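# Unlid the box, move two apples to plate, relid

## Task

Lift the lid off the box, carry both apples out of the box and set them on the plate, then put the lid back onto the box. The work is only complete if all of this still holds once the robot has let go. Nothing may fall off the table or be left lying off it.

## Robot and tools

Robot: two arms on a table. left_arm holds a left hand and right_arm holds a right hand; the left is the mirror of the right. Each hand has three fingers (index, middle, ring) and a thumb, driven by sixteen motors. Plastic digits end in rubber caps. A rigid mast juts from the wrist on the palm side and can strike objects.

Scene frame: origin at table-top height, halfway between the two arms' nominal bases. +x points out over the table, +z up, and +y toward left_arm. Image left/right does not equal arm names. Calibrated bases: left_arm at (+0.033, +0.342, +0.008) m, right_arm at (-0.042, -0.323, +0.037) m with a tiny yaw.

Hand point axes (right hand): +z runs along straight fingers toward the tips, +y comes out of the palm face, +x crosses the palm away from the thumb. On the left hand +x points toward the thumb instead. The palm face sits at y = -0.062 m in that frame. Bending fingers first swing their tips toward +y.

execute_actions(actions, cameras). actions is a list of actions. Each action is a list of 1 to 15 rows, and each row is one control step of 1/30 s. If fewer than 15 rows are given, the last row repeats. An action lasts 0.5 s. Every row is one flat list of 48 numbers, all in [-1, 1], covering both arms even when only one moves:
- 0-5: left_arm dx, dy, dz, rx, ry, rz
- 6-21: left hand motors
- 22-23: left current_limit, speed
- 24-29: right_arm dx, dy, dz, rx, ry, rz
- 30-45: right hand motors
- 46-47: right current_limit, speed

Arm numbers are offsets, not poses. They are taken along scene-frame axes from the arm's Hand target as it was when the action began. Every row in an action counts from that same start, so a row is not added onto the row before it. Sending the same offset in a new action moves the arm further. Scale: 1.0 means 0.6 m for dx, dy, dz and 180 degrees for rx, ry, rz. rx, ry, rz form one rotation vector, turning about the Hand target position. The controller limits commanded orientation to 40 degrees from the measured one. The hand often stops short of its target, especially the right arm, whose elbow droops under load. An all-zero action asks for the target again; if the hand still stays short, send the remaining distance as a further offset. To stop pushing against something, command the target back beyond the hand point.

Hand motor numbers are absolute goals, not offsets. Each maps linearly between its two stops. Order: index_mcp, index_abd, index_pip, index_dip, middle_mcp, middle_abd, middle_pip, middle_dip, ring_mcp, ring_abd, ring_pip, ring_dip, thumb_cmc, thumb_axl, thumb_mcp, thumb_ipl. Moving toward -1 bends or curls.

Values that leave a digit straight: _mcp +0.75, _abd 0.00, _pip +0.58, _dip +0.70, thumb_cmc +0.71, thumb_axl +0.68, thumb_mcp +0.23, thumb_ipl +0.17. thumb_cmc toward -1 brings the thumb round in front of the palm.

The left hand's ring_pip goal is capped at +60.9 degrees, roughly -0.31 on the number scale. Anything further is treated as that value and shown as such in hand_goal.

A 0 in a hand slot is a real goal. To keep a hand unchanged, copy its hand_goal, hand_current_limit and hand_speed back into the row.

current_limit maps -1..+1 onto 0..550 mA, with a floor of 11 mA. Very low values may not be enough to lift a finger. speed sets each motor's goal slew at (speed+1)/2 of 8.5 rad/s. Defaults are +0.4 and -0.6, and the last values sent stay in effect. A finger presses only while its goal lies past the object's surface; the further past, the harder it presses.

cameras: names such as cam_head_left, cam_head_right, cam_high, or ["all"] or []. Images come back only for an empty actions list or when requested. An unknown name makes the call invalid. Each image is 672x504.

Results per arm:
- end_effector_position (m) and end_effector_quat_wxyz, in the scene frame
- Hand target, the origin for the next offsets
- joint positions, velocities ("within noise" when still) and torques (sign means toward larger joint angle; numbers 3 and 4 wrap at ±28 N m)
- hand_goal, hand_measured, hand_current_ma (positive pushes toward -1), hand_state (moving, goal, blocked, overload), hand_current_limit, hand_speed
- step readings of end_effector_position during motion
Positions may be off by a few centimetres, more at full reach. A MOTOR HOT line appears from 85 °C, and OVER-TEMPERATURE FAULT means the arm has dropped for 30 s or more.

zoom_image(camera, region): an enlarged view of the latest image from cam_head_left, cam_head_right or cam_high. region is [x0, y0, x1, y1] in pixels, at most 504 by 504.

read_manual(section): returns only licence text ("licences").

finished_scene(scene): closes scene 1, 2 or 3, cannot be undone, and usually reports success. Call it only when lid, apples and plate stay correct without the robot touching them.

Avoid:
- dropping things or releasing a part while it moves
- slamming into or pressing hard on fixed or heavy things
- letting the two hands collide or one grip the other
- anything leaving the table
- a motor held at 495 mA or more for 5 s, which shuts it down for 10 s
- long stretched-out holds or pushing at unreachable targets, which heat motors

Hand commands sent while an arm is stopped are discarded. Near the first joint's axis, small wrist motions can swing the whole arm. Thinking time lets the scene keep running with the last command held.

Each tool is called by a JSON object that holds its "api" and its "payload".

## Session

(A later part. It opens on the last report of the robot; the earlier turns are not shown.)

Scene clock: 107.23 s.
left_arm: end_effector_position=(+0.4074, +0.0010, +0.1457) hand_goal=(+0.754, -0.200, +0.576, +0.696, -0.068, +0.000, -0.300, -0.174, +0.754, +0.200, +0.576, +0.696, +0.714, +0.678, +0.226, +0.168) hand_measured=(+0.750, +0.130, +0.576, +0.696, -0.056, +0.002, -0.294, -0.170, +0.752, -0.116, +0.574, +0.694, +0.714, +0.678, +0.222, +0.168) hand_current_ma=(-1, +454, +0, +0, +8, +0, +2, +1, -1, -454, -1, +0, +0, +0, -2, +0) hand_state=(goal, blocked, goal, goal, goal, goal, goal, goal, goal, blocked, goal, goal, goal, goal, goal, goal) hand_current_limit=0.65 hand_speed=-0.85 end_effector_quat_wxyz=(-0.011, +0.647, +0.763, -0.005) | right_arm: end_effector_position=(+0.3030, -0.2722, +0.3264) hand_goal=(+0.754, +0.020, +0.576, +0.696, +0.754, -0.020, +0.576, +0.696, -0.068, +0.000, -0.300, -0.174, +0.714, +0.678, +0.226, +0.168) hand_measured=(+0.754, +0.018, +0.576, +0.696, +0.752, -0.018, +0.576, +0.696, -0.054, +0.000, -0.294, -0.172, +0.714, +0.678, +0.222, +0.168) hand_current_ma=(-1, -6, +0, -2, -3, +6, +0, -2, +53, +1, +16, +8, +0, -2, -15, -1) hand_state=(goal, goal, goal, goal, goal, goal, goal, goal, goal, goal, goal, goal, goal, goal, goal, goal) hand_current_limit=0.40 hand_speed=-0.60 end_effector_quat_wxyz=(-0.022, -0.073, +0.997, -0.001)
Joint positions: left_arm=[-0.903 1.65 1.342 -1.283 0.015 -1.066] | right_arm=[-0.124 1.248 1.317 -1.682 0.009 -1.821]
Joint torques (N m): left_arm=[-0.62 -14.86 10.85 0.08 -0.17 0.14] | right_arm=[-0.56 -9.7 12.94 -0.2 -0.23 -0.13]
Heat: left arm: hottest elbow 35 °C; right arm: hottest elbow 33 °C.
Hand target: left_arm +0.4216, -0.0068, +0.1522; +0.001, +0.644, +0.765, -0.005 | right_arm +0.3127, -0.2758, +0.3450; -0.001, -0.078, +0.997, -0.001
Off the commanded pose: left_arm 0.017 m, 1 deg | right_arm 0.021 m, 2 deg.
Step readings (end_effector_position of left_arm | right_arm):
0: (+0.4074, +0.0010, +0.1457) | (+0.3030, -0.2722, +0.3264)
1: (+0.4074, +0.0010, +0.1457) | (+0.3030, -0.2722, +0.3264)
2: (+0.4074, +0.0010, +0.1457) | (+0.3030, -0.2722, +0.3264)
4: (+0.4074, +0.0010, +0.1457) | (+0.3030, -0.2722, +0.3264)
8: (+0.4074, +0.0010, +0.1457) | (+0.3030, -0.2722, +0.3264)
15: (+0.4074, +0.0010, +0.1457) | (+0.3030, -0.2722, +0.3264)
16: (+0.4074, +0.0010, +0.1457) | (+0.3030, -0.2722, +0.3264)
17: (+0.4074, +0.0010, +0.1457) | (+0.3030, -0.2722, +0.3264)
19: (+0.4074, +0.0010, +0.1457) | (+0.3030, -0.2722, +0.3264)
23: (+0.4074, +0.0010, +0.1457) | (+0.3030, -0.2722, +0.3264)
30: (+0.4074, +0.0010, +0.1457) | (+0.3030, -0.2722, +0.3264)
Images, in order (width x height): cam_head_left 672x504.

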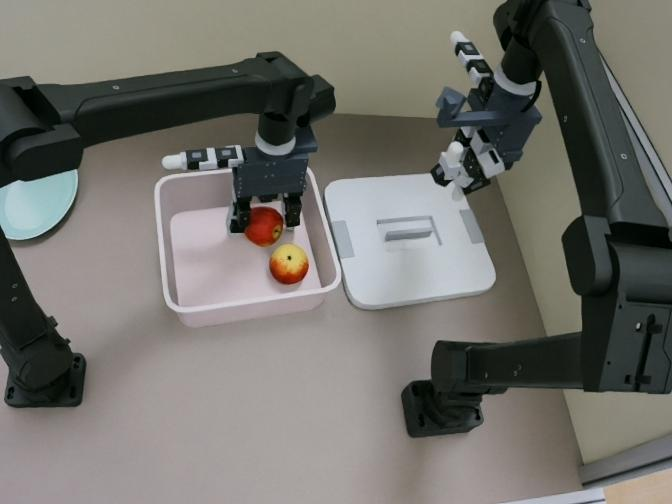

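{"api": "execute_actions", "payload": {"actions": [[[0,0,0.05,0,0,0,0.754,-0.2,0.576,0.696,-0.068,0,-0.3,-0.174,0.754,0.2,0.576,0.696,0.714,0.678,0.226,0.168,0.72,-0.85,0,0,0,0,0,0,0.754,0.02,0.576,0.696,0.754,-0.02,0.576,0.696,-0.068,0,-0.3,-0.174,0.714,0.678,0.226,0.168,0.4,-0.6]]], "cameras": ["cam_head_left"]}}

{"api": "zoom_image", "payload": {"camera": "cam_head_left", "region": [140, 130, 350, 330]}}

Scene clock: 108.27 s.
left_arm: end_effector_position=(+0.4107, -0.0024, +0.1661) hand_goal=(+0.754, -0.200, +0.576, +0.696, -0.068, +0.000, -0.300, -0.174, +0.754, +0.200, +0.576, +0.696, +0.714, +0.678, +0.226, +0.168) hand_measured=(+0.752, +0.074, +0.576, +0.696, -0.056, +0.002, -0.294, -0.170, +0.750, +0.010, +0.574, +0.694, +0.714, +0.678, +0.222, +0.168) hand_current_ma=(-1, +473, +0, +0, +8, +0, +2, +1, -1, -473, +0, +0, +0, +0, -2, +0) hand_state=(goal, blocked, goal, goal, goal, goal, goal, goal, goal, blocked, goal, goal, goal, goal, goal, goal) hand_current_limit=0.72 hand_speed=-0.85 end_effector_quat_wxyz=(-0.012, +0.646, +0.763, -0.004) | right_arm: end_effector_position=(+0.3030, -0.2722, +0.3264) hand_goal=(+0.754, +0.020, +0.576, +0.696, +0.754, -0.020, +0.576, +0.696, -0.068, +0.000, -0.300, -0.174, +0.714, +0.678, +0.226, +0.168) hand_measured=(+0.754, +0.018, +0.576, +0.696, +0.752, -0.018, +0.576, +0.696, -0.054, +0.000, -0.294, -0.172, +0.714, +0.678, +0.222, +0.168) hand_current_ma=(-1, -6, +0, -2, -3, +6, +0, -2, +53, +1, +16, +8, +0, -2, -15, -1) hand_state=(goal, goal, goal, goal, goal, goal, goal, goal, goal, goal, goal, goal, goal, goal, goal, goal) hand_current_limit=0.40 hand_speed=-0.60 end_effector_quat_wxyz=(-0.022, -0.073, +0.997, -0.001)
Joint positions: left_arm=[-0.902 1.649 1.396 -1.34 0.013 -1.066] | right_arm=[-0.124 1.248 1.317 -1.682 0.009 -1.821]
Joint torques (N m): left_arm=[-0.62 -16.67 11.19 -0.25 -0.13 0.13] | right_arm=[-0.56 -9.76 12.96 -0.18 -0.22 -0.13]
Heat: left arm: hottest elbow 35 °C; right arm: hottest elbow 33 °C.
Hand target: left_arm +0.4217, -0.0068, +0.1824; +0.001, +0.644, +0.765, -0.005 | right_arm +0.3127, -0.2758, +0.3450; -0.001, -0.078, +0.997, -0.001
Off the commanded pose: left_arm 0.020 m, 2 deg | right_arm 0.021 m, 2 deg.
Step readings (end_effector_position of left_arm | right_arm):
0: (+0.4074, +0.0010, +0.1457) | (+0.3030, -0.2722, +0.3264)
1: (+0.4076, +0.0008, +0.1460) | (+0.3030, -0.2722, +0.3264)
2: (+0.4076, +0.0008, +0.1468) | (+0.3030, -0.2722, +0.3264)
4: (+0.4079, +0.0004, +0.1500) | (+0.3030, -0.2722, +0.3264)
8: (+0.4088, +0.0001, +0.1621) | (+0.3030, -0.2722, +0.3264)
15: (+0.4107, -0.0024, +0.1661) | (+0.3030, -0.2722, +0.3264)
Images, in order (width x height): cam_head_left 672x504.

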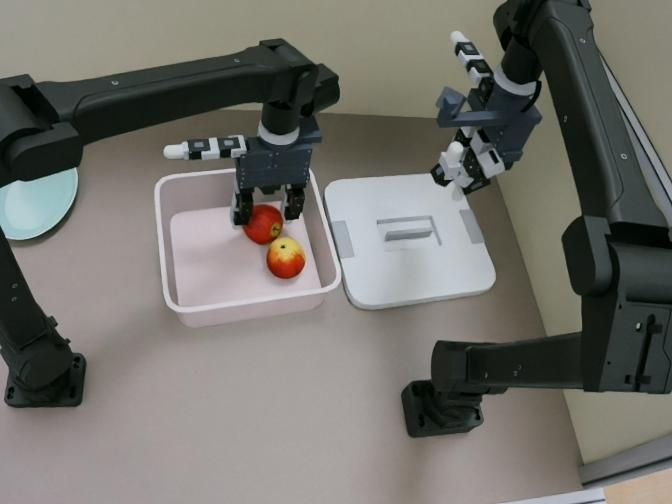

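Scaled by 2.400 from the camera's 672x504 image, which has a finer 960x720 frame.

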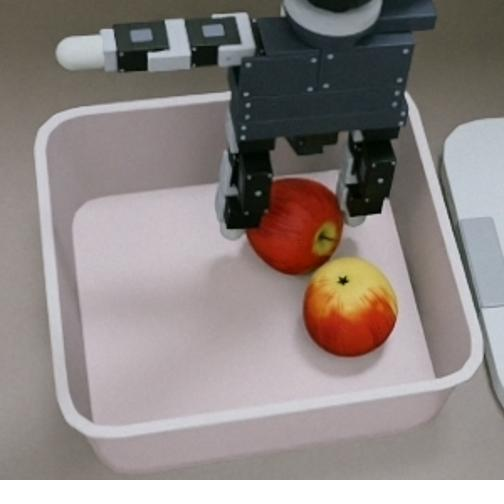

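{"api": "zoom_image", "payload": {"camera": "cam_head_left", "region": [220, 180, 320, 280]}}

{"api": "zoom_image", "payload": {"camera": "cam_head_right", "region": [170, 170, 320, 290]}}

Scaled by 5.040 from the camera's 672x504 image, which has a finer 960x720 frame.

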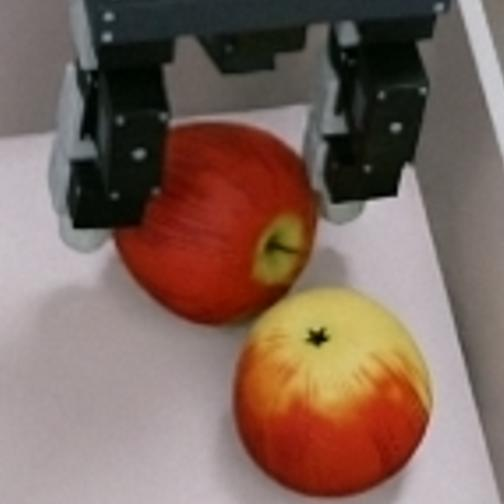

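This scene's latest camera images include none from cam_head_right. They are from: cam_head_left. cam_head_right's image comes with the result of a call that names it in "cameras".

{"api": "execute_actions", "payload": {"actions": [[[0,0,-0.048,0,0,0,0.754,0.11,0.576,0.696,-0.068,0,-0.3,-0.174,0.754,-0.08,0.576,0.696,0.714,0.678,0.226,0.168,0.1,-0.85,0,0,0,0,0,0,0.754,0.02,0.576,0.696,0.754,-0.02,0.576,0.696,-0.068,0,-0.3,-0.174,0.714,0.678,0.226,0.168,0.4,-0.6]]], "cameras": ["cam_head_left"]}}

{"api": "zoom_image", "payload": {"camera": "cam_head_left", "region": [220, 180, 320, 280]}}

Scene clock: 112.00 s.
left_arm: end_effector_position=(+0.4155, -0.0085, +0.1641) hand_goal=(+0.754, +0.110, +0.576, +0.696, -0.068, +0.000, -0.300, -0.174, +0.754, -0.080, +0.576, +0.696, +0.714, +0.678, +0.226, +0.168) hand_measured=(+0.752, +0.106, +0.576, +0.696, -0.056, +0.002, -0.294, -0.170, +0.752, -0.078, +0.574, +0.694, +0.714, +0.678, +0.222, +0.168) hand_current_ma=(+0, -1, +0, +0, +8, +0, +2, +1, -1, +0, +0, +0, +0, +0, -2, +0) hand_state=(goal, goal, goal, goal, goal, goal, goal, goal, goal, goal, goal, goal, goal, goal, goal, goal) hand_current_limit=0.10 hand_speed=-0.85 end_effector_quat_wxyz=(+0.005, +0.647, +0.763, -0.008) | right_arm: end_effector_position=(+0.3030, -0.2722, +0.3264) hand_goal=(+0.754, +0.020, +0.576, +0.696, +0.754, -0.020, +0.576, +0.696, -0.068, +0.000, -0.300, -0.174, +0.714, +0.678, +0.226, +0.168) hand_measured=(+0.754, +0.018, +0.576, +0.696, +0.752, -0.018, +0.576, +0.696, -0.054, +0.000, -0.294, -0.172, +0.714, +0.678, +0.222, +0.168) hand_current_ma=(-1, -6, +0, -2, -3, +6, +0, -2, +53, +1, +16, +8, +0, -2, -15, -1) hand_state=(goal, goal, goal, goal, goal, goal, goal, goal, goal, goal, goal, goal, goal, goal, goal, goal) hand_current_limit=0.40 hand_speed=-0.60 end_effector_quat_wxyz=(-0.022, -0.073, +0.997, -0.001)
Joint positions: left_arm=[-0.902 1.649 1.389 -1.299 0.013 -1.066] | right_arm=[-0.124 1.248 1.317 -1.682 0.009 -1.821]
Joint torques (N m): left_arm=[-0.56 -14.97 7.62 0.61 -0.11 0.14] | right_arm=[-0.56 -9.7 12.94 -0.18 -0.22 -0.13]
Heat: left arm: hottest elbow 35 °C; right arm: hottest elbow 33 °C.
Hand target: left_arm +0.4216, -0.0068, +0.1535; +0.001, +0.644, +0.765, -0.005 | right_arm +0.3127, -0.2758, +0.3450; -0.001, -0.078, +0.997, -0.001
Off the commanded pose: left_arm 0.012 m, 1 deg | right_arm 0.021 m, 2 deg.
Step readings (end_effector_position of left_arm | right_arm):
0: (+0.4107, -0.0024, +0.1661) | (+0.3030, -0.2722, +0.3264)
1: (+0.4107, -0.0024, +0.1661) | (+0.3030, -0.2722, +0.3264)
2: (+0.4107, -0.0024, +0.1661) | (+0.3030, -0.2722, +0.3264)
4: (+0.4112, -0.0031, +0.1659) | (+0.3030, -0.2722, +0.3264)
8: (+0.4137, -0.0063, +0.1648) | (+0.3030, -0.2722, +0.3264)
15: (+0.4151, -0.0079, +0.1640) | (+0.3030, -0.2722, +0.3264)
Images, in order (width x height): cam_head_left 672x504.

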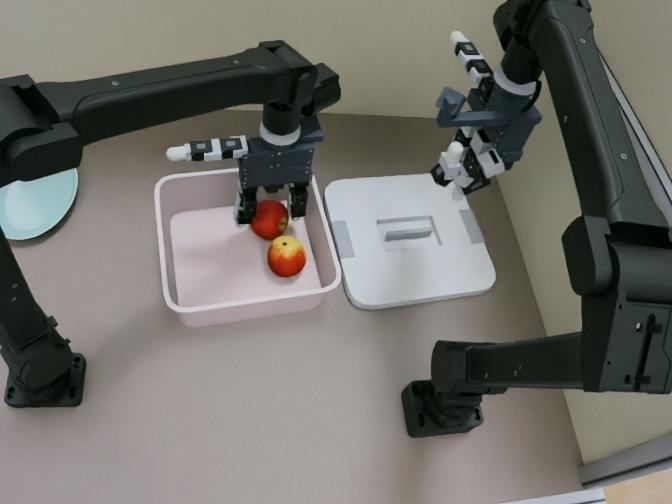

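Scaled by 5.040 from the camera's 672x504 image, which has a finer 960x720 frame.

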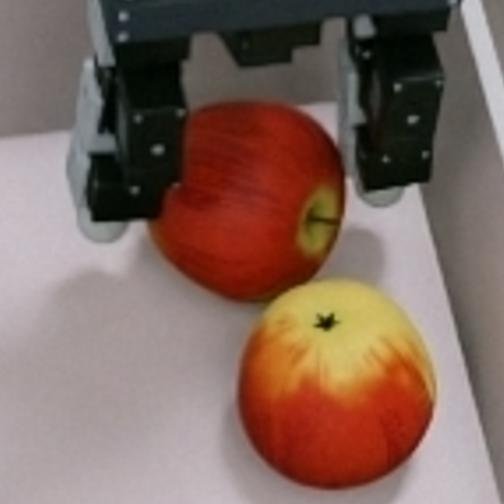

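{"api": "execute_actions", "payload": {"actions": [[[0.018,-0.004,-0.018,0,0,0,0.754,0.14,0.576,0.696,-0.068,0,-0.3,-0.174,0.754,-0.12,0.576,0.696,0.714,0.678,0.226,0.168,0.4,-0.7,0,0,0,0,0,0,0.754,0.02,0.576,0.696,0.754,-0.02,0.576,0.696,-0.068,0,-0.3,-0.174,0.714,0.678,0.226,0.168,0.4,-0.6]]], "cameras": ["cam_head_left"]}}

{"api": "zoom_image", "payload": {"camera": "cam_head_left", "region": [220, 180, 320, 280]}}

Scene clock: 113.10 s.
left_arm: end_effector_position=(+0.4242, -0.0085, +0.1550) hand_goal=(+0.754, +0.140, +0.576, +0.696, -0.068, +0.000, -0.300, -0.174, +0.754, -0.120, +0.576, +0.696, +0.714, +0.678, +0.226, +0.168) hand_measured=(+0.752, +0.136, +0.576, +0.696, -0.056, +0.002, -0.294, -0.170, +0.752, -0.120, +0.574, +0.694, +0.714, +0.678, +0.222, +0.168) hand_current_ma=(+0, -1, +0, +0, +8, +0, +2, +1, -1, +0, +0, +0, +0, +0, -2, +0) hand_state=(goal, goal, goal, goal, goal, goal, goal, goal, goal, goal, goal, goal, goal, goal, goal, goal) hand_current_limit=0.40 hand_speed=-0.70 end_effector_quat_wxyz=(+0.005, +0.647, +0.763, -0.008) | right_arm: end_effector_position=(+0.3030, -0.2722, +0.3264) hand_goal=(+0.754, +0.020, +0.576, +0.696, +0.754, -0.020, +0.576, +0.696, -0.068, +0.000, -0.300, -0.174, +0.714, +0.678, +0.226, +0.168) hand_measured=(+0.754, +0.018, +0.576, +0.696, +0.752, -0.018, +0.576, +0.696, -0.054, +0.000, -0.294, -0.172, +0.714, +0.678, +0.222, +0.168) hand_current_ma=(-1, -6, +0, -2, -3, +6, +0, -2, +53, +1, +16, +8, +0, -2, -15, -1) hand_state=(goal, goal, goal, goal, goal, goal, goal, goal, goal, goal, goal, goal, goal, goal, goal, goal) hand_current_limit=0.40 hand_speed=-0.60 end_effector_quat_wxyz=(-0.022, -0.073, +0.997, -0.001)
Joint positions: left_arm=[-0.889 1.668 1.389 -1.279 0.013 -1.052] | right_arm=[-0.124 1.248 1.317 -1.682 0.009 -1.821]
Joint torques (N m): left_arm=[-0.62 -14.33 8.25 0.58 -0.11 0.15] | right_arm=[-0.5 -9.7 12.96 -0.18 -0.22 -0.13]
Heat: left arm: hottest elbow 35 °C; right arm: hottest elbow 33 °C.
Hand target: left_arm +0.4324, -0.0092, +0.1426; +0.001, +0.644, +0.765, -0.005 | right_arm +0.3127, -0.2758, +0.3450; -0.001, -0.078, +0.997, -0.001
Off the commanded pose: left_arm 0.015 m, 1 deg | right_arm 0.021 m, 2 deg.
Step readings (end_effector_position of left_arm | right_arm):
0: (+0.4155, -0.0085, +0.1641) | (+0.3030, -0.2722, +0.3264)
1: (+0.4156, -0.0087, +0.1641) | (+0.3030, -0.2722, +0.3264)
2: (+0.4160, -0.0088, +0.1641) | (+0.3030, -0.2722, +0.3264)
4: (+0.4175, -0.0094, +0.1637) | (+0.3030, -0.2722, +0.3264)
8: (+0.4215, -0.0090, +0.1602) | (+0.3030, -0.2722, +0.3264)
15: (+0.4242, -0.0084, +0.1550) | (+0.3030, -0.2722, +0.3264)
Images, in order (width x height): cam_head_left 672x504.

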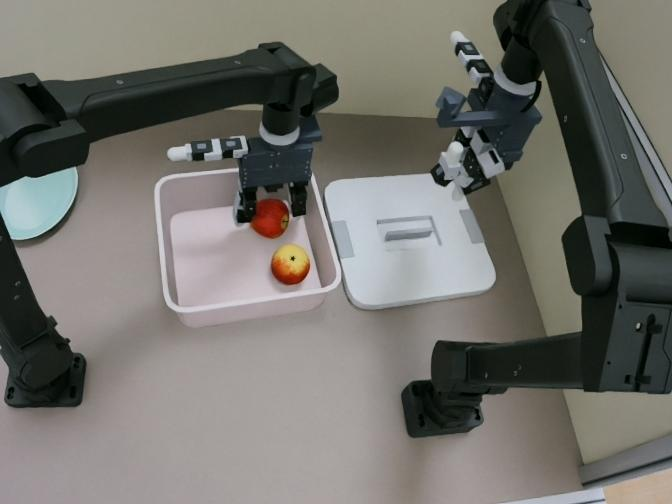

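Scaled by 5.040 from the camera's 672x504 image, which has a finer 960x720 frame.

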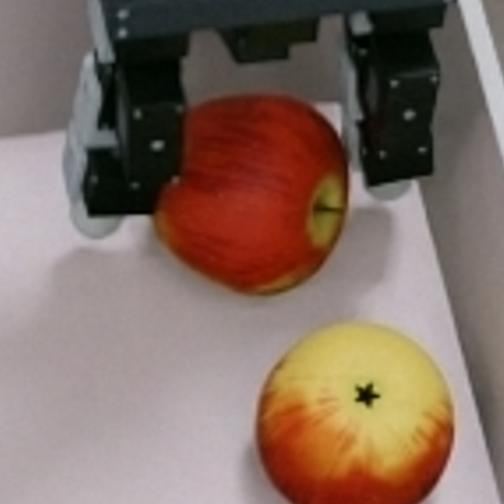

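{"api": "execute_actions", "payload": {"actions": [[[0.003,-0.01,0,0,0,0,0.754,-0.2,0.576,0.696,-0.068,0,-0.3,-0.174,0.754,0.2,0.576,0.696,0.714,0.678,0.226,0.168,0.75,-0.85,0,0,0,0,0,0,0.754,0.02,0.576,0.696,0.754,-0.02,0.576,0.696,-0.068,0,-0.3,-0.174,0.714,0.678,0.226,0.168,0.4,-0.6]],[[0,0,0,0,0,0,0.754,-0.2,0.576,0.696,-0.068,0,-0.3,-0.174,0.754,0.2,0.576,0.696,0.714,0.678,0.226,0.168,0.75,-0.85,0,0,0,0,0,0,0.754,0.02,0.576,0.696,0.754,-0.02,0.576,0.696,-0.068,0,-0.3,-0.174,0.714,0.678,0.226,0.168,0.4,-0.6]]], "cameras": ["cam_head_left"]}}

{"api": "zoom_image", "payload": {"camera": "cam_head_left", "region": [220, 180, 320, 280]}}

Scene clock: 114.67 s.
left_arm: end_effector_position=(+0.4245, -0.0088, +0.1543) hand_goal=(+0.754, -0.200, +0.576, +0.696, -0.068, +0.000, -0.300, -0.174, +0.754, +0.200, +0.576, +0.696, +0.714, +0.678, +0.226, +0.168) hand_measured=(+0.754, +0.108, +0.576, +0.696, -0.056, +0.002, -0.294, -0.170, +0.748, -0.082, +0.574, +0.694, +0.714, +0.678, +0.222, +0.168) hand_current_ma=(+0, +481, +0, +0, +8, +0, +2, +1, -2, -481, +0, +0, +0, +0, -2, +0) hand_state=(goal, blocked, goal, goal, goal, goal, goal, goal, goal, blocked, goal, goal, goal, goal, goal, goal) hand_current_limit=0.75 hand_speed=-0.85 end_effector_quat_wxyz=(+0.005, +0.647, +0.763, -0.008) | right_arm: end_effector_position=(+0.3030, -0.2722, +0.3264) hand_goal=(+0.754, +0.020, +0.576, +0.696, +0.754, -0.020, +0.576, +0.696, -0.068, +0.000, -0.300, -0.174, +0.714, +0.678, +0.226, +0.168) hand_measured=(+0.754, +0.018, +0.576, +0.696, +0.752, -0.018, +0.576, +0.696, -0.054, +0.000, -0.294, -0.172, +0.714, +0.678, +0.222, +0.168) hand_current_ma=(-1, -6, +0, -2, -3, +6, +0, -2, +53, +1, +16, +8, +0, -2, -15, -1) hand_state=(goal, goal, goal, goal, goal, goal, goal, goal, goal, goal, goal, goal, goal, goal, goal, goal) hand_current_limit=0.40 hand_speed=-0.60 end_effector_quat_wxyz=(-0.022, -0.073, +0.997, -0.001)
Joint positions: left_arm=[-0.889 1.67 1.389 -1.277 0.013 -1.052] | right_arm=[-0.124 1.248 1.317 -1.682 0.009 -1.821]
Joint torques (N m): left_arm=[-0.97 -13.27 9.68 0.43 -0.11 0.1] | right_arm=[-0.5 -9.7 12.97 -0.2 -0.22 -0.13]
Heat: left arm: hottest elbow 36 °C; right arm: hottest elbow 33 °C.
Hand target: left_arm +0.4342, -0.0152, +0.1426; +0.001, +0.644, +0.765, -0.005 | right_arm +0.3127, -0.2758, +0.3450; -0.001, -0.078, +0.997, -0.001
Off the commanded pose: left_arm 0.016 m, 1 deg | right_arm 0.021 m, 2 deg.
Step readings (end_effector_position of left_arm | right_arm):
0: (+0.4242, -0.0085, +0.1550) | (+0.3030, -0.2722, +0.3264)
1: (+0.4242, -0.0085, +0.1550) | (+0.3030, -0.2722, +0.3264)
2: (+0.4242, -0.0085, +0.1550) | (+0.3030, -0.2722, +0.3264)
4: (+0.4242, -0.0085, +0.1544) | (+0.3030, -0.2722, +0.3264)
8: (+0.4242, -0.0085, +0.1544) | (+0.3030, -0.2722, +0.3264)
15: (+0.4245, -0.0088, +0.1543) | (+0.3030, -0.2722, +0.3264)
16: (+0.4245, -0.0088, +0.1543) | (+0.3030, -0.2722, +0.3264)
17: (+0.4245, -0.0088, +0.1543) | (+0.3030, -0.2722, +0.3264)
19: (+0.4245, -0.0088, +0.1543) | (+0.3030, -0.2722, +0.3264)
23: (+0.4245, -0.0088, +0.1543) | (+0.3030, -0.2722, +0.3264)
30: (+0.4245, -0.0088, +0.1543) | (+0.3030, -0.2722, +0.3264)
Images, in order (width x height): cam_head_left 672x504.

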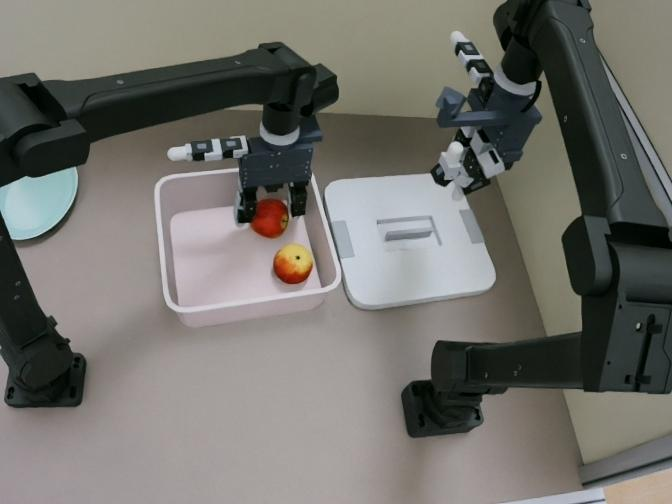

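Scaled by 5.040 from the camera's 672x504 image, which has a finer 960x720 frame.

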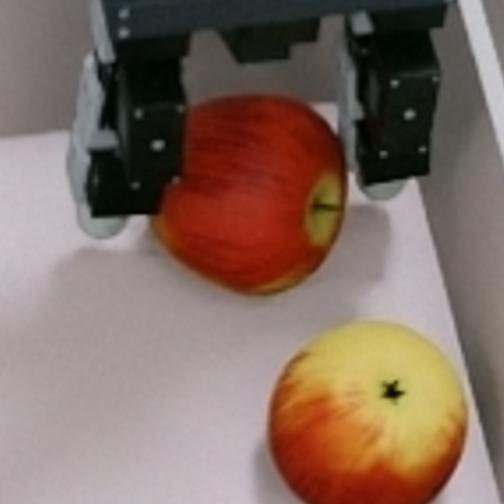

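{"api": "execute_actions", "payload": {"actions": [[[-0.01,0.006,0.05,0,0,0,0.754,0.13,0.576,0.696,-0.068,0,-0.3,-0.174,0.754,-0.11,0.576,0.696,0.714,0.678,0.226,0.168,0.3,-0.8,0,0,0,0,0,0,0.754,0.02,0.576,0.696,0.754,-0.02,0.576,0.696,-0.068,0,-0.3,-0.174,0.714,0.678,0.226,0.168,0.4,-0.6]]], "cameras": ["cam_head_left"]}}

{"api": "zoom_image", "payload": {"camera": "cam_head_left", "region": [220, 180, 320, 280]}}

Scene clock: 116.33 s.
left_arm: end_effector_position=(+0.4201, -0.0035, +0.1607) hand_goal=(+0.754, +0.130, +0.576, +0.696, -0.068, +0.000, -0.300, -0.174, +0.754, -0.110, +0.576, +0.696, +0.714, +0.678, +0.226, +0.168) hand_measured=(+0.754, +0.126, +0.576, +0.696, -0.056, +0.002, -0.294, -0.170, +0.750, -0.110, +0.574, +0.694, +0.714, +0.678, +0.222, +0.168) hand_current_ma=(+0, -1, +0, +0, +8, +0, +2, +1, -1, +0, +0, +0, +0, +0, -2, +0) hand_state=(goal, goal, goal, goal, goal, goal, goal, goal, goal, goal, goal, goal, goal, goal, goal, goal) hand_current_limit=0.30 hand_speed=-0.80 end_effector_quat_wxyz=(-0.013, +0.646, +0.763, -0.004) | right_arm: end_effector_position=(+0.3030, -0.2722, +0.3264) hand_goal=(+0.754, +0.020, +0.576, +0.696, +0.754, -0.020, +0.576, +0.696, -0.068, +0.000, -0.300, -0.174, +0.714, +0.678, +0.226, +0.168) hand_measured=(+0.754, +0.018, +0.576, +0.696, +0.752, -0.018, +0.576, +0.696, -0.054, +0.000, -0.294, -0.172, +0.714, +0.678, +0.222, +0.168) hand_current_ma=(-1, -6, +0, -2, -3, +6, +0, -2, +53, +1, +16, +8, +0, -2, -15, -1) hand_state=(goal, goal, goal, goal, goal, goal, goal, goal, goal, goal, goal, goal, goal, goal, goal, goal) hand_current_limit=0.40 hand_speed=-0.60 end_effector_quat_wxyz=(-0.022, -0.073, +0.997, -0.001)
Joint positions: left_arm=[-0.889 1.67 1.408 -1.333 0.013 -1.052] | right_arm=[-0.124 1.248 1.317 -1.682 0.009 -1.821]
Joint torques (N m): left_arm=[-1.32 -16.56 10.84 -0.24 -0.11 0.05] | right_arm=[-0.56 -9.7 12.96 -0.18 -0.22 -0.12]
Heat: left arm: hottest elbow 36 °C; right arm: hottest elbow 33 °C.
Hand target: left_arm +0.4282, -0.0116, +0.1726; +0.001, +0.644, +0.765, -0.005 | right_arm +0.3127, -0.2758, +0.3450; -0.001, -0.078, +0.997, -0.001
Off the commanded pose: left_arm 0.017 m, 2 deg | right_arm 0.021 m, 2 deg.
Step readings (end_effector_position of left_arm | right_arm):
0: (+0.4245, -0.0088, +0.1543) | (+0.3030, -0.2722, +0.3264)
1: (+0.4245, -0.0088, +0.1543) | (+0.3030, -0.2722, +0.3264)
2: (+0.4245, -0.0088, +0.1547) | (+0.3030, -0.2722, +0.3264)
4: (+0.4244, -0.0087, +0.1556) | (+0.3030, -0.2722, +0.3264)
8: (+0.4224, -0.0063, +0.1600) | (+0.3030, -0.2722, +0.3264)
15: (+0.4203, -0.0038, +0.1607) | (+0.3030, -0.2722, +0.3264)
Images, in order (width x height): cam_head_left 672x504.

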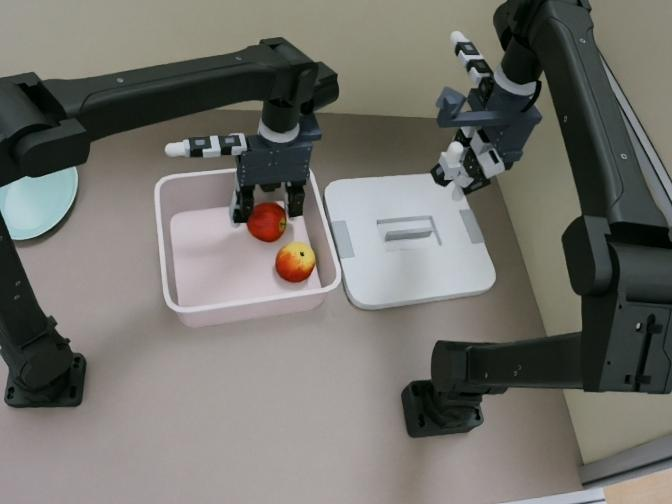

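Scaled by 5.040 from the camera's 672x504 image, which has a finer 960x720 frame.

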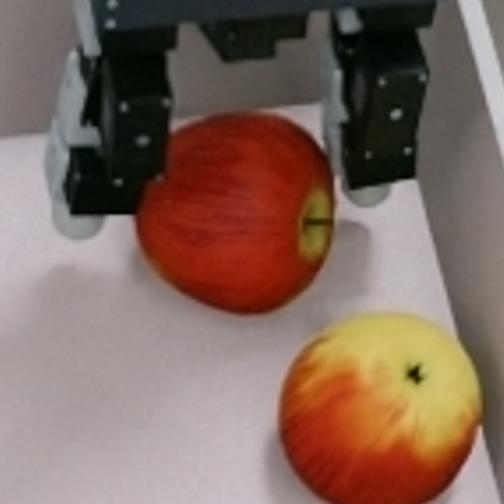

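{"api": "execute_actions", "payload": {"actions": [[[-0.016,-0.018,0,0,0,0,0.754,0.13,0.576,0.696,-0.068,0,-0.3,-0.174,0.754,-0.11,0.576,0.696,0.714,0.678,0.226,0.168,0.3,-0.8,0,0,0,0,0,0,0.754,0.02,0.576,0.696,0.754,-0.02,0.576,0.696,-0.068,0,-0.3,-0.174,0.714,0.678,0.226,0.168,0.4,-0.6]],[[0,0,0,0,0,0,0.754,-0.2,0.576,0.696,-0.068,0,-0.3,-0.174,0.754,0.2,0.576,0.696,0.714,0.678,0.226,0.168,0.75,-0.85,0,0,0,0,0,0,0.754,0.02,0.576,0.696,0.754,-0.02,0.576,0.696,-0.068,0,-0.3,-0.174,0.714,0.678,0.226,0.168,0.4,-0.6]]], "cameras": ["cam_head_left"]}}

{"api": "zoom_image", "payload": {"camera": "cam_head_left", "region": [220, 180, 320, 280]}}

Scene clock: 118.03 s.
left_arm: end_effector_position=(+0.4159, -0.0110, +0.1647) hand_goal=(+0.754, -0.200, +0.576, +0.696, -0.068, +0.000, -0.300, -0.174, +0.754, +0.200, +0.576, +0.696, +0.714, +0.678, +0.226, +0.168) hand_measured=(+0.754, +0.034, +0.576, +0.696, -0.056, +0.002, -0.294, -0.170, +0.750, -0.004, +0.574, +0.694, +0.714, +0.678, +0.222, +0.168) hand_current_ma=(+0, +481, +0, +0, +8, +0, +2, +1, -1, -481, +0, +0, +0, +0, -2, +0) hand_state=(goal, blocked, goal, goal, goal, goal, goal, goal, goal, blocked, goal, goal, goal, goal, goal, goal) hand_current_limit=0.75 hand_speed=-0.85 end_effector_quat_wxyz=(-0.008, +0.645, +0.764, -0.005) | right_arm: end_effector_position=(+0.3030, -0.2722, +0.3264) hand_goal=(+0.754, +0.020, +0.576, +0.696, +0.754, -0.020, +0.576, +0.696, -0.068, +0.000, -0.300, -0.174, +0.714, +0.678, +0.226, +0.168) hand_measured=(+0.754, +0.018, +0.576, +0.696, +0.752, -0.018, +0.576, +0.696, -0.054, +0.000, -0.294, -0.172, +0.714, +0.678, +0.222, +0.168) hand_current_ma=(-1, -6, +0, -2, -3, +6, +0, -2, +53, +1, +16, +8, +0, -2, -15, -1) hand_state=(goal, goal, goal, goal, goal, goal, goal, goal, goal, goal, goal, goal, goal, goal, goal, goal) hand_current_limit=0.40 hand_speed=-0.60 end_effector_quat_wxyz=(-0.022, -0.073, +0.997, -0.001)
Joint positions: left_arm=[-0.905 1.67 1.418 -1.333 0.013 -1.072] | right_arm=[-0.124 1.248 1.317 -1.682 0.009 -1.821]
Joint torques (N m): left_arm=[-2.2 -16.03 10.69 -0.25 -0.11 -0.03] | right_arm=[-0.5 -9.76 12.94 -0.18 -0.22 -0.12]
Heat: left arm: hottest elbow 36 °C; right arm: hottest elbow 33 °C.
Hand target: left_arm +0.4186, -0.0224, +0.1726; +0.001, +0.644, +0.765, -0.005 | right_arm +0.3127, -0.2758, +0.3450; -0.001, -0.078, +0.997, -0.001
Off the commanded pose: left_arm 0.014 m, 1 deg | right_arm 0.021 m, 2 deg.
Step readings (end_effector_position of left_arm | right_arm):
0: (+0.4201, -0.0035, +0.1607) | (+0.3030, -0.2722, +0.3264)
1: (+0.4201, -0.0035, +0.1607) | (+0.3030, -0.2722, +0.3264)
2: (+0.4201, -0.0035, +0.1607) | (+0.3030, -0.2722, +0.3264)
4: (+0.4187, -0.0050, +0.1611) | (+0.3030, -0.2722, +0.3264)
8: (+0.4167, -0.0085, +0.1628) | (+0.3030, -0.2722, +0.3264)
15: (+0.4155, -0.0102, +0.1637) | (+0.3030, -0.2722, +0.3264)
16: (+0.4153, -0.0102, +0.1637) | (+0.3030, -0.2722, +0.3264)
17: (+0.4153, -0.0102, +0.1637) | (+0.3030, -0.2722, +0.3264)
19: (+0.4154, -0.0103, +0.1638) | (+0.3030, -0.2722, +0.3264)
23: (+0.4159, -0.0110, +0.1647) | (+0.3030, -0.2722, +0.3264)
30: (+0.4159, -0.0110, +0.1647) | (+0.3030, -0.2722, +0.3264)
Images, in order (width x height): cam_head_left 672x504.

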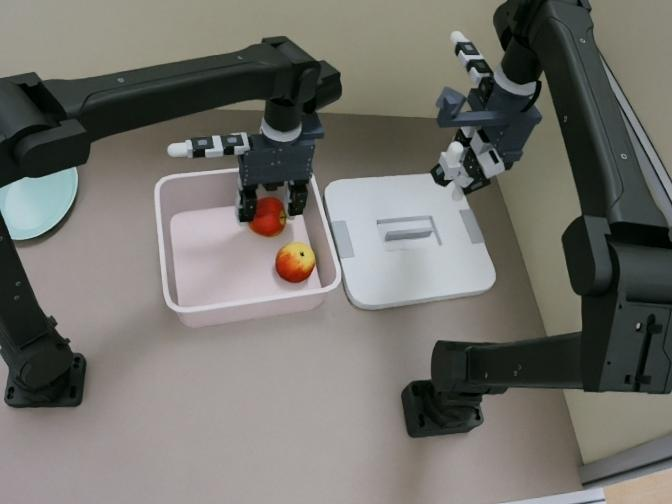

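Scaled by 5.040 from the camera's 672x504 image, which has a finer 960x720 frame.

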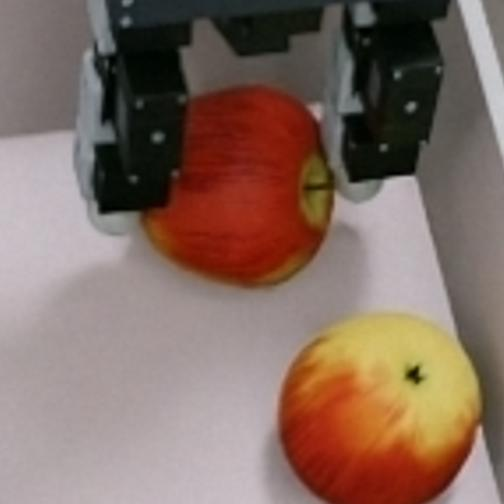

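{"api": "execute_actions", "payload": {"actions": [[[0.026,0.002,-0.042,0,0,0,0.754,0.12,0.576,0.696,-0.068,0,-0.3,-0.174,0.754,-0.1,0.576,0.696,0.714,0.678,0.226,0.168,0.3,-0.7,0,0,0,0,0,0,0.754,0.02,0.576,0.696,0.754,-0.02,0.576,0.696,-0.068,0,-0.3,-0.174,0.714,0.678,0.226,0.168,0.4,-0.6]]], "cameras": ["cam_head_left"]}}

{"api": "zoom_image", "payload": {"camera": "cam_head_left", "region": [220, 180, 320, 280]}}

Scene clock: 119.33 s.
left_arm: end_effector_position=(+0.4233, -0.0168, +0.1547) hand_goal=(+0.754, +0.120, +0.576, +0.696, -0.068, +0.000, -0.300, -0.174, +0.754, -0.100, +0.576, +0.696, +0.714, +0.678, +0.226, +0.168) hand_measured=(+0.754, +0.120, +0.576, +0.696, -0.056, +0.002, -0.294, -0.170, +0.750, -0.100, +0.574, +0.694, +0.714, +0.678, +0.222, +0.168) hand_current_ma=(+0, +0, +0, +0, +8, +0, +2, +1, -1, +0, +0, +0, +0, +0, -2, +0) hand_state=(goal, goal, goal, goal, goal, goal, goal, goal, goal, goal, goal, goal, goal, goal, goal, goal) hand_current_limit=0.30 hand_speed=-0.70 end_effector_quat_wxyz=(-0.002, +0.646, +0.763, -0.006) | right_arm: end_effector_position=(+0.3030, -0.2722, +0.3264) hand_goal=(+0.754, +0.020, +0.576, +0.696, +0.754, -0.020, +0.576, +0.696, -0.068, +0.000, -0.300, -0.174, +0.714, +0.678, +0.226, +0.168) hand_measured=(+0.754, +0.018, +0.576, +0.696, +0.752, -0.018, +0.576, +0.696, -0.054, +0.000, -0.294, -0.172, +0.714, +0.678, +0.222, +0.168) hand_current_ma=(-1, -6, +0, -2, -3, +6, +0, -2, +53, +1, +16, +8, +0, -2, -15, -1) hand_state=(goal, goal, goal, goal, goal, goal, goal, goal, goal, goal, goal, goal, goal, goal, goal, goal) hand_current_limit=0.40 hand_speed=-0.60 end_effector_quat_wxyz=(-0.022, -0.073, +0.997, -0.001)
Joint positions: left_arm=[-0.9 1.691 1.418 -1.299 0.013 -1.065] | right_arm=[-0.124 1.248 1.317 -1.682 0.009 -1.821]
Joint torques (N m): left_arm=[-0.62 -14.8 9.26 0.61 -0.11 0.13] | right_arm=[-0.56 -9.76 12.97 -0.16 -0.22 -0.13]
Heat: left arm: hottest elbow 36 °C; right arm: hottest elbow 33 °C.
Hand target: left_arm +0.4341, -0.0213, +0.1474; +0.001, +0.644, +0.765, -0.005 | right_arm +0.3127, -0.2758, +0.3450; -0.001, -0.078, +0.997, -0.001
Off the commanded pose: left_arm 0.014 m, 0 deg | right_arm 0.021 m, 2 deg.
Step readings (end_effector_position of left_arm | right_arm):
0: (+0.4159, -0.0110, +0.1647) | (+0.3030, -0.2722, +0.3264)
1: (+0.4159, -0.0110, +0.1647) | (+0.3030, -0.2722, +0.3264)
2: (+0.4159, -0.0110, +0.1647) | (+0.3030, -0.2722, +0.3264)
4: (+0.4165, -0.0118, +0.1644) | (+0.3030, -0.2722, +0.3264)
8: (+0.4197, -0.0141, +0.1623) | (+0.3030, -0.2722, +0.3264)
15: (+0.4232, -0.0166, +0.1551) | (+0.3030, -0.2722, +0.3264)
Images, in order (width x height): cam_head_left 672x504.

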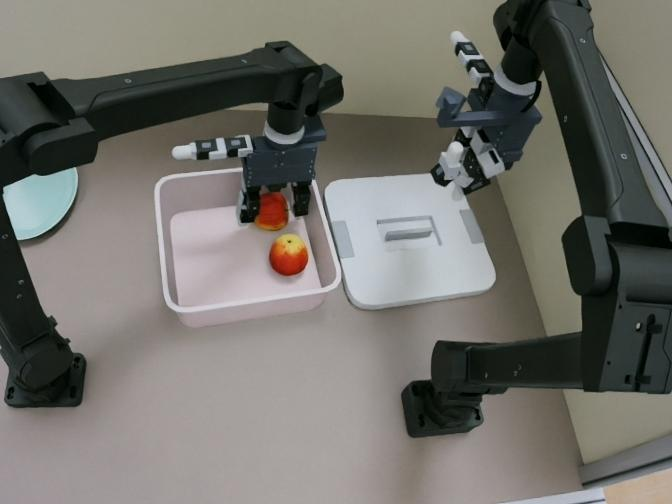

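Scaled by 5.040 from the camera's 672x504 image, which has a finer 960x720 frame.

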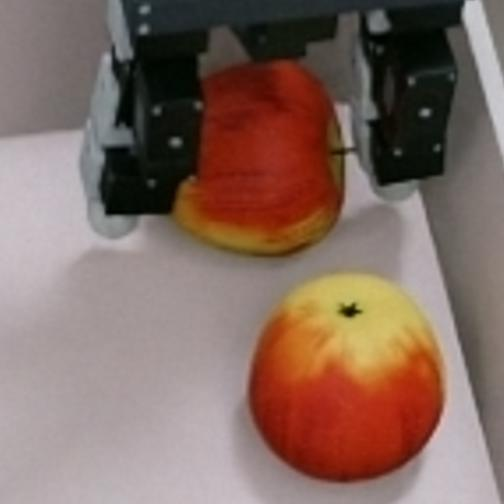

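{"api": "execute_actions", "payload": {"actions": [[[0,0,0.14,0,0,0,0.754,0.18,0.576,0.696,-0.068,0,-0.3,-0.174,0.754,-0.18,0.576,0.696,0.714,0.678,0.226,0.168,0.4,-0.6,0,0,0,0,0,0,0.754,0.02,0.576,0.696,0.754,-0.02,0.576,0.696,-0.068,0,-0.3,-0.174,0.714,0.678,0.226,0.168,0.4,-0.6]],[[0,0,0,0,0,0,0.754,0.18,0.576,0.696,1,0,0.65,0.696,0.754,-0.18,0.576,0.696,0.714,0.678,0.226,0.168,0.4,0,0,0,0,0,0,0,0.754,0.02,0.576,0.696,0.754,-0.02,0.576,0.696,-0.068,0,-0.3,-0.174,0.714,0.678,0.226,0.168,0.4,-0.6]]], "cameras": ["cam_head_left"]}}

{"api": "zoom_image", "payload": {"camera": "cam_head_left", "region": [140, 130, 350, 330]}}

Scene clock: 121.47 s.
left_arm: end_effector_position=(+0.4237, -0.0173, +0.2229) hand_goal=(+0.754, +0.180, +0.576, +0.696, +1.000, +0.000, +0.650, +0.696, +0.754, -0.180, +0.576, +0.696, +0.714, +0.678, +0.226, +0.168) hand_measured=(+0.754, +0.176, +0.576, +0.696, +0.990, +0.002, +0.646, +0.692, +0.750, -0.176, +0.574, +0.694, +0.714, +0.678, +0.222, +0.168) hand_current_ma=(+0, -1, +0, +0, -6, +0, -1, -1, -1, +1, +0, +0, +0, +0, -2, +0) hand_state=(goal, goal, goal, goal, goal, goal, goal, goal, goal, goal, goal, goal, goal, goal, goal, goal) hand_current_limit=0.40 hand_speed=0.00 end_effector_quat_wxyz=(-0.009, +0.647, +0.762, -0.005) | right_arm: end_effector_position=(+0.3030, -0.2722, +0.3264) hand_goal=(+0.754, +0.020, +0.576, +0.696, +0.754, -0.020, +0.576, +0.696, -0.068, +0.000, -0.300, -0.174, +0.714, +0.678, +0.226, +0.168) hand_measured=(+0.754, +0.018, +0.576, +0.696, +0.752, -0.018, +0.576, +0.696, -0.054, +0.000, -0.294, -0.172, +0.714, +0.678, +0.222, +0.168) hand_current_ma=(-1, -6, +0, -2, -3, +6, +0, -2, +53, +1, +16, +8, +0, -2, -15, -1) hand_state=(goal, goal, goal, goal, goal, goal, goal, goal, goal, goal, goal, goal, goal, goal, goal, goal) hand_current_limit=0.40 hand_speed=-0.60 end_effector_quat_wxyz=(-0.022, -0.073, +0.997, -0.001)
Joint positions: left_arm=[-0.9 1.67 1.573 -1.491 0.013 -1.063] | right_arm=[-0.124 1.248 1.317 -1.682 0.009 -1.821]
Joint torques (N m): left_arm=[-0.67 -16.38 10.89 -0.24 -0.03 0.13] | right_arm=[-0.5 -9.7 12.97 -0.18 -0.22 -0.12]
Heat: left arm: hottest elbow 36 °C; right arm: hottest elbow 33 °C.
Hand target: left_arm +0.4341, -0.0213, +0.2315; +0.001, +0.644, +0.765, -0.005 | right_arm +0.3127, -0.2758, +0.3450; -0.001, -0.078, +0.997, -0.001
Off the commanded pose: left_arm 0.014 m, 1 deg | right_arm 0.021 m, 2 deg.
Step readings (end_effector_position of left_arm | right_arm):
0: (+0.4233, -0.0168, +0.1547) | (+0.3030, -0.2722, +0.3264)
1: (+0.4230, -0.0165, +0.1547) | (+0.3030, -0.2722, +0.3264)
2: (+0.4231, -0.0165, +0.1564) | (+0.3030, -0.2722, +0.3264)
4: (+0.4214, -0.0145, +0.1653) | (+0.3030, -0.2722, +0.3264)
8: (+0.4228, -0.0160, +0.1964) | (+0.3030, -0.2722, +0.3264)
15: (+0.4251, -0.0191, +0.2230) | (+0.3030, -0.2722, +0.3264)
16: (+0.4246, -0.0185, +0.2230) | (+0.3030, -0.2722, +0.3264)
17: (+0.4244, -0.0182, +0.2229) | (+0.3030, -0.2722, +0.3264)
19: (+0.4242, -0.0179, +0.2229) | (+0.3030, -0.2722, +0.3264)
23: (+0.4239, -0.0176, +0.2229) | (+0.3030, -0.2722, +0.3264)
30: (+0.4237, -0.0173, +0.2229) | (+0.3030, -0.2722, +0.3264)
Images, in order (width x height): cam_head_left 672x504.

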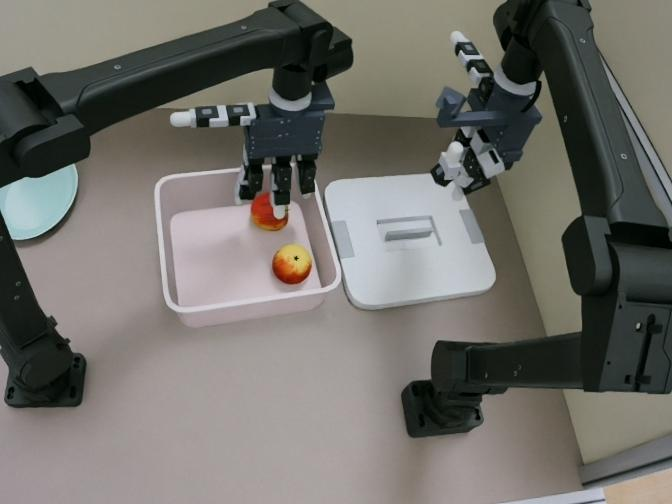

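Scaled by 2.400 from the camera's 672x504 image, which has a finer 960x720 frame.

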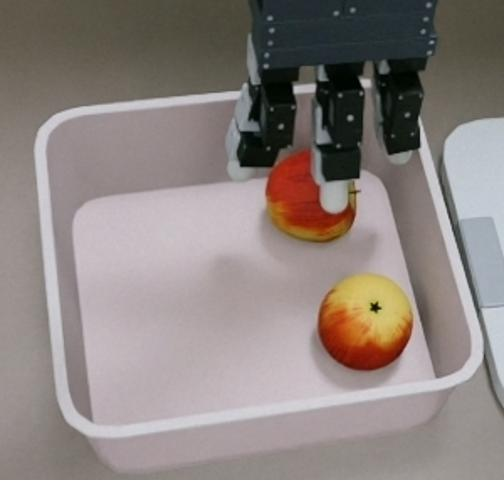

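{"api": "execute_actions", "payload": {"actions": [[[0.04,0.029,-0.02,0,0,0,0.754,0.18,0.576,0.696,1,0,0.65,0.696,0.754,-0.1,0.576,0.696,0.714,0.678,0.226,0.168,0.4,0,0,0,0,0,0,0,0.754,0.02,0.576,0.696,0.754,-0.02,0.576,0.696,-0.068,0,-0.3,-0.174,0.714,0.678,0.226,0.168,0.4,-0.6]]], "cameras": ["cam_head_left"]}}

{"api": "zoom_image", "payload": {"camera": "cam_head_left", "region": [140, 130, 350, 330]}}

Scene clock: 122.93 s.
left_arm: end_effector_position=(+0.4498, +0.0033, +0.2228) hand_goal=(+0.754, +0.180, +0.576, +0.696, +1.000, +0.000, +0.650, +0.696, +0.754, -0.100, +0.576, +0.696, +0.714, +0.678, +0.226, +0.168) hand_measured=(+0.754, +0.176, +0.576, +0.696, +0.990, +0.002, +0.646, +0.692, +0.752, -0.102, +0.574, +0.694, +0.714, +0.678, +0.222, +0.168) hand_current_ma=(+0, -1, +0, +0, -5, +0, -1, -1, -1, +0, +0, +0, +0, +0, -2, +0) hand_state=(goal, goal, goal, goal, goal, goal, goal, goal, goal, goal, goal, goal, goal, goal, goal, goal) hand_current_limit=0.40 hand_speed=0.00 end_effector_quat_wxyz=(-0.005, +0.643, +0.766, -0.007) | right_arm: end_effector_position=(+0.3030, -0.2722, +0.3264) hand_goal=(+0.754, +0.020, +0.576, +0.696, +0.754, -0.020, +0.576, +0.696, -0.068, +0.000, -0.300, -0.174, +0.714, +0.678, +0.226, +0.168) hand_measured=(+0.754, +0.018, +0.576, +0.696, +0.752, -0.018, +0.576, +0.696, -0.054, +0.000, -0.294, -0.172, +0.714, +0.678, +0.222, +0.168) hand_current_ma=(-1, -6, +0, -2, -3, +6, +0, -2, +53, +1, +16, +8, +0, -2, -15, -1) hand_state=(goal, goal, goal, goal, goal, goal, goal, goal, goal, goal, goal, goal, goal, goal, goal, goal) hand_current_limit=0.40 hand_speed=-0.60 end_effector_quat_wxyz=(-0.022, -0.073, +0.997, -0.001)
Joint positions: left_arm=[-0.834 1.67 1.573 -1.483 0.015 -1.008] | right_arm=[-0.124 1.248 1.317 -1.682 0.009 -1.821]
Joint torques (N m): left_arm=[-1.26 -15.5 9.43 0.54 -0.06 0.14] | right_arm=[-0.5 -9.76 12.97 -0.18 -0.23 -0.13]
Heat: left arm: hottest elbow 36 °C; right arm: hottest elbow 33 °C.
Hand target: left_arm +0.4582, -0.0037, +0.2195; +0.001, +0.644, +0.765, -0.005 | right_arm +0.3127, -0.2758, +0.3450; -0.001, -0.078, +0.997, -0.001
Off the commanded pose: left_arm 0.011 m, 1 deg | right_arm 0.021 m, 2 deg.
Step readings (end_effector_position of left_arm | right_arm):
0: (+0.4237, -0.0173, +0.2229) | (+0.3030, -0.2722, +0.3264)
1: (+0.4240, -0.0170, +0.2229) | (+0.3030, -0.2722, +0.3264)
2: (+0.4257, -0.0154, +0.2229) | (+0.3030, -0.2722, +0.3264)
4: (+0.4285, -0.0129, +0.2227) | (+0.3030, -0.2722, +0.3264)
8: (+0.4407, -0.0040, +0.2228) | (+0.3030, -0.2722, +0.3264)
15: (+0.4510, +0.0050, +0.2237) | (+0.3030, -0.2722, +0.3264)
Images, in order (width x height): cam_head_left 672x504.

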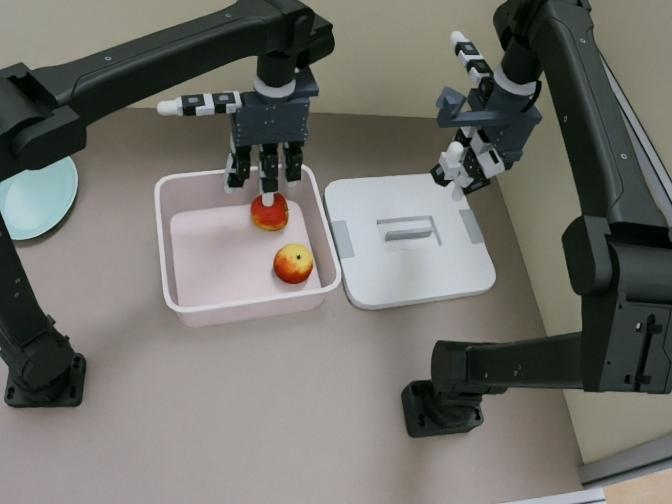

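Scaled by 2.400 from the camera's 672x504 image, which has a finer 960x720 frame.

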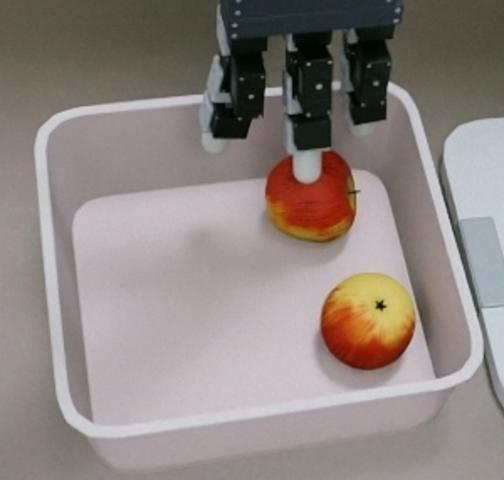

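{"api": "execute_actions", "payload": {"actions": [[[0,0.016,-0.05,0,0,0,0.754,0.18,0.576,0.696,1,0,0.65,0.696,0.754,-0.1,0.576,0.696,0.714,0.678,0.226,0.168,0.4,0,0,0,0,0,0,0,0.754,0.02,0.576,0.696,0.754,-0.02,0.576,0.696,-0.068,0,-0.3,-0.174,0.714,0.678,0.226,0.168,0.4,-0.6]]], "cameras": ["cam_head_left"]}}

{"api": "zoom_image", "payload": {"camera": "cam_head_left", "region": [140, 130, 350, 330]}}

Scene clock: 124.10 s.
left_arm: end_effector_position=(+0.4509, +0.0051, +0.1958) hand_goal=(+0.754, +0.180, +0.576, +0.696, +1.000, +0.000, +0.650, +0.696, +0.754, -0.100, +0.576, +0.696, +0.714, +0.678, +0.226, +0.168) hand_measured=(+0.754, +0.176, +0.576, +0.696, +0.990, +0.002, +0.646, +0.692, +0.752, -0.102, +0.574, +0.694, +0.714, +0.678, +0.222, +0.168) hand_current_ma=(+0, -1, +0, +0, -5, +0, -1, -1, -1, +0, +0, +0, +0, +0, -2, +0) hand_state=(goal, goal, goal, goal, goal, goal, goal, goal, goal, goal, goal, goal, goal, goal, goal, goal) hand_current_limit=0.40 hand_speed=0.00 end_effector_quat_wxyz=(-0.001, +0.646, +0.763, -0.007) | right_arm: end_effector_position=(+0.3030, -0.2722, +0.3264) hand_goal=(+0.754, +0.020, +0.576, +0.696, +0.754, -0.020, +0.576, +0.696, -0.068, +0.000, -0.300, -0.174, +0.714, +0.678, +0.226, +0.168) hand_measured=(+0.754, +0.018, +0.576, +0.696, +0.752, -0.018, +0.576, +0.696, -0.054, +0.000, -0.294, -0.172, +0.714, +0.678, +0.222, +0.168) hand_current_ma=(-1, -6, +0, -2, -3, +6, +0, -2, +53, +1, +16, +8, +0, -2, -15, -1) hand_state=(goal, goal, goal, goal, goal, goal, goal, goal, goal, goal, goal, goal, goal, goal, goal, goal) hand_current_limit=0.40 hand_speed=-0.60 end_effector_quat_wxyz=(-0.022, -0.073, +0.997, -0.001)
Joint positions: left_arm=[-0.83 1.67 1.501 -1.402 0.015 -0.994] | right_arm=[-0.124 1.248 1.317 -1.682 0.009 -1.821]
Joint torques (N m): left_arm=[-0.67 -16.03 8.06 0.58 -0.05 0.15] | right_arm=[-0.56 -9.7 12.97 -0.2 -0.23 -0.12]
Heat: left arm: hottest elbow 36 °C; right arm: hottest elbow 33 °C.
Hand target: left_arm +0.4582, +0.0059, +0.1894; +0.001, +0.644, +0.765, -0.005 | right_arm +0.3127, -0.2758, +0.3450; -0.001, -0.078, +0.997, -0.001
Off the commanded pose: left_arm 0.010 m, 0 deg | right_arm 0.021 m, 2 deg.
Step readings (end_effector_position of left_arm | right_arm):
0: (+0.4499, +0.0031, +0.2228) | (+0.3030, -0.2722, +0.3264)
1: (+0.4499, +0.0031, +0.2228) | (+0.3030, -0.2722, +0.3264)
2: (+0.4506, +0.0023, +0.2220) | (+0.3030, -0.2722, +0.3264)
4: (+0.4523, +0.0004, +0.2166) | (+0.3030, -0.2722, +0.3264)
8: (+0.4501, +0.0047, +0.2003) | (+0.3030, -0.2722, +0.3264)
15: (+0.4505, +0.0053, +0.1957) | (+0.3030, -0.2722, +0.3264)
Images, in order (width x height): cam_head_left 672x504.

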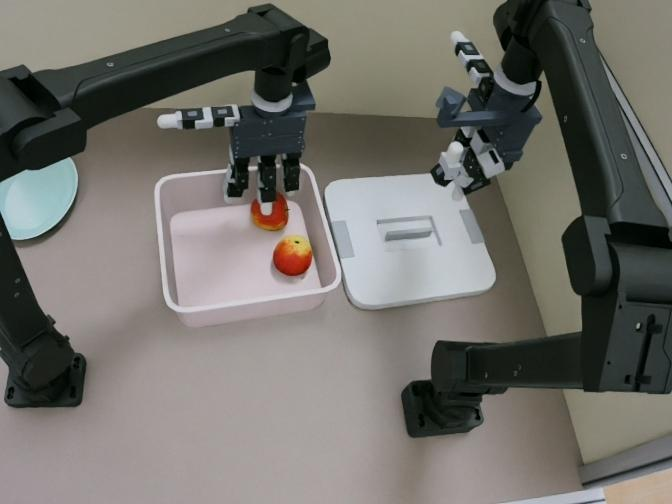

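Scaled by 2.400 from the camera's 672x504 image, which has a finer 960x720 frame.

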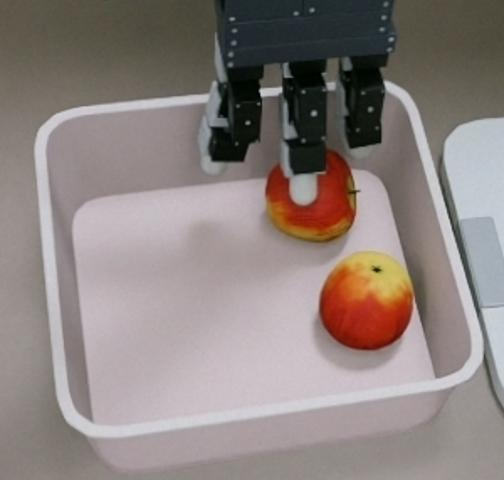

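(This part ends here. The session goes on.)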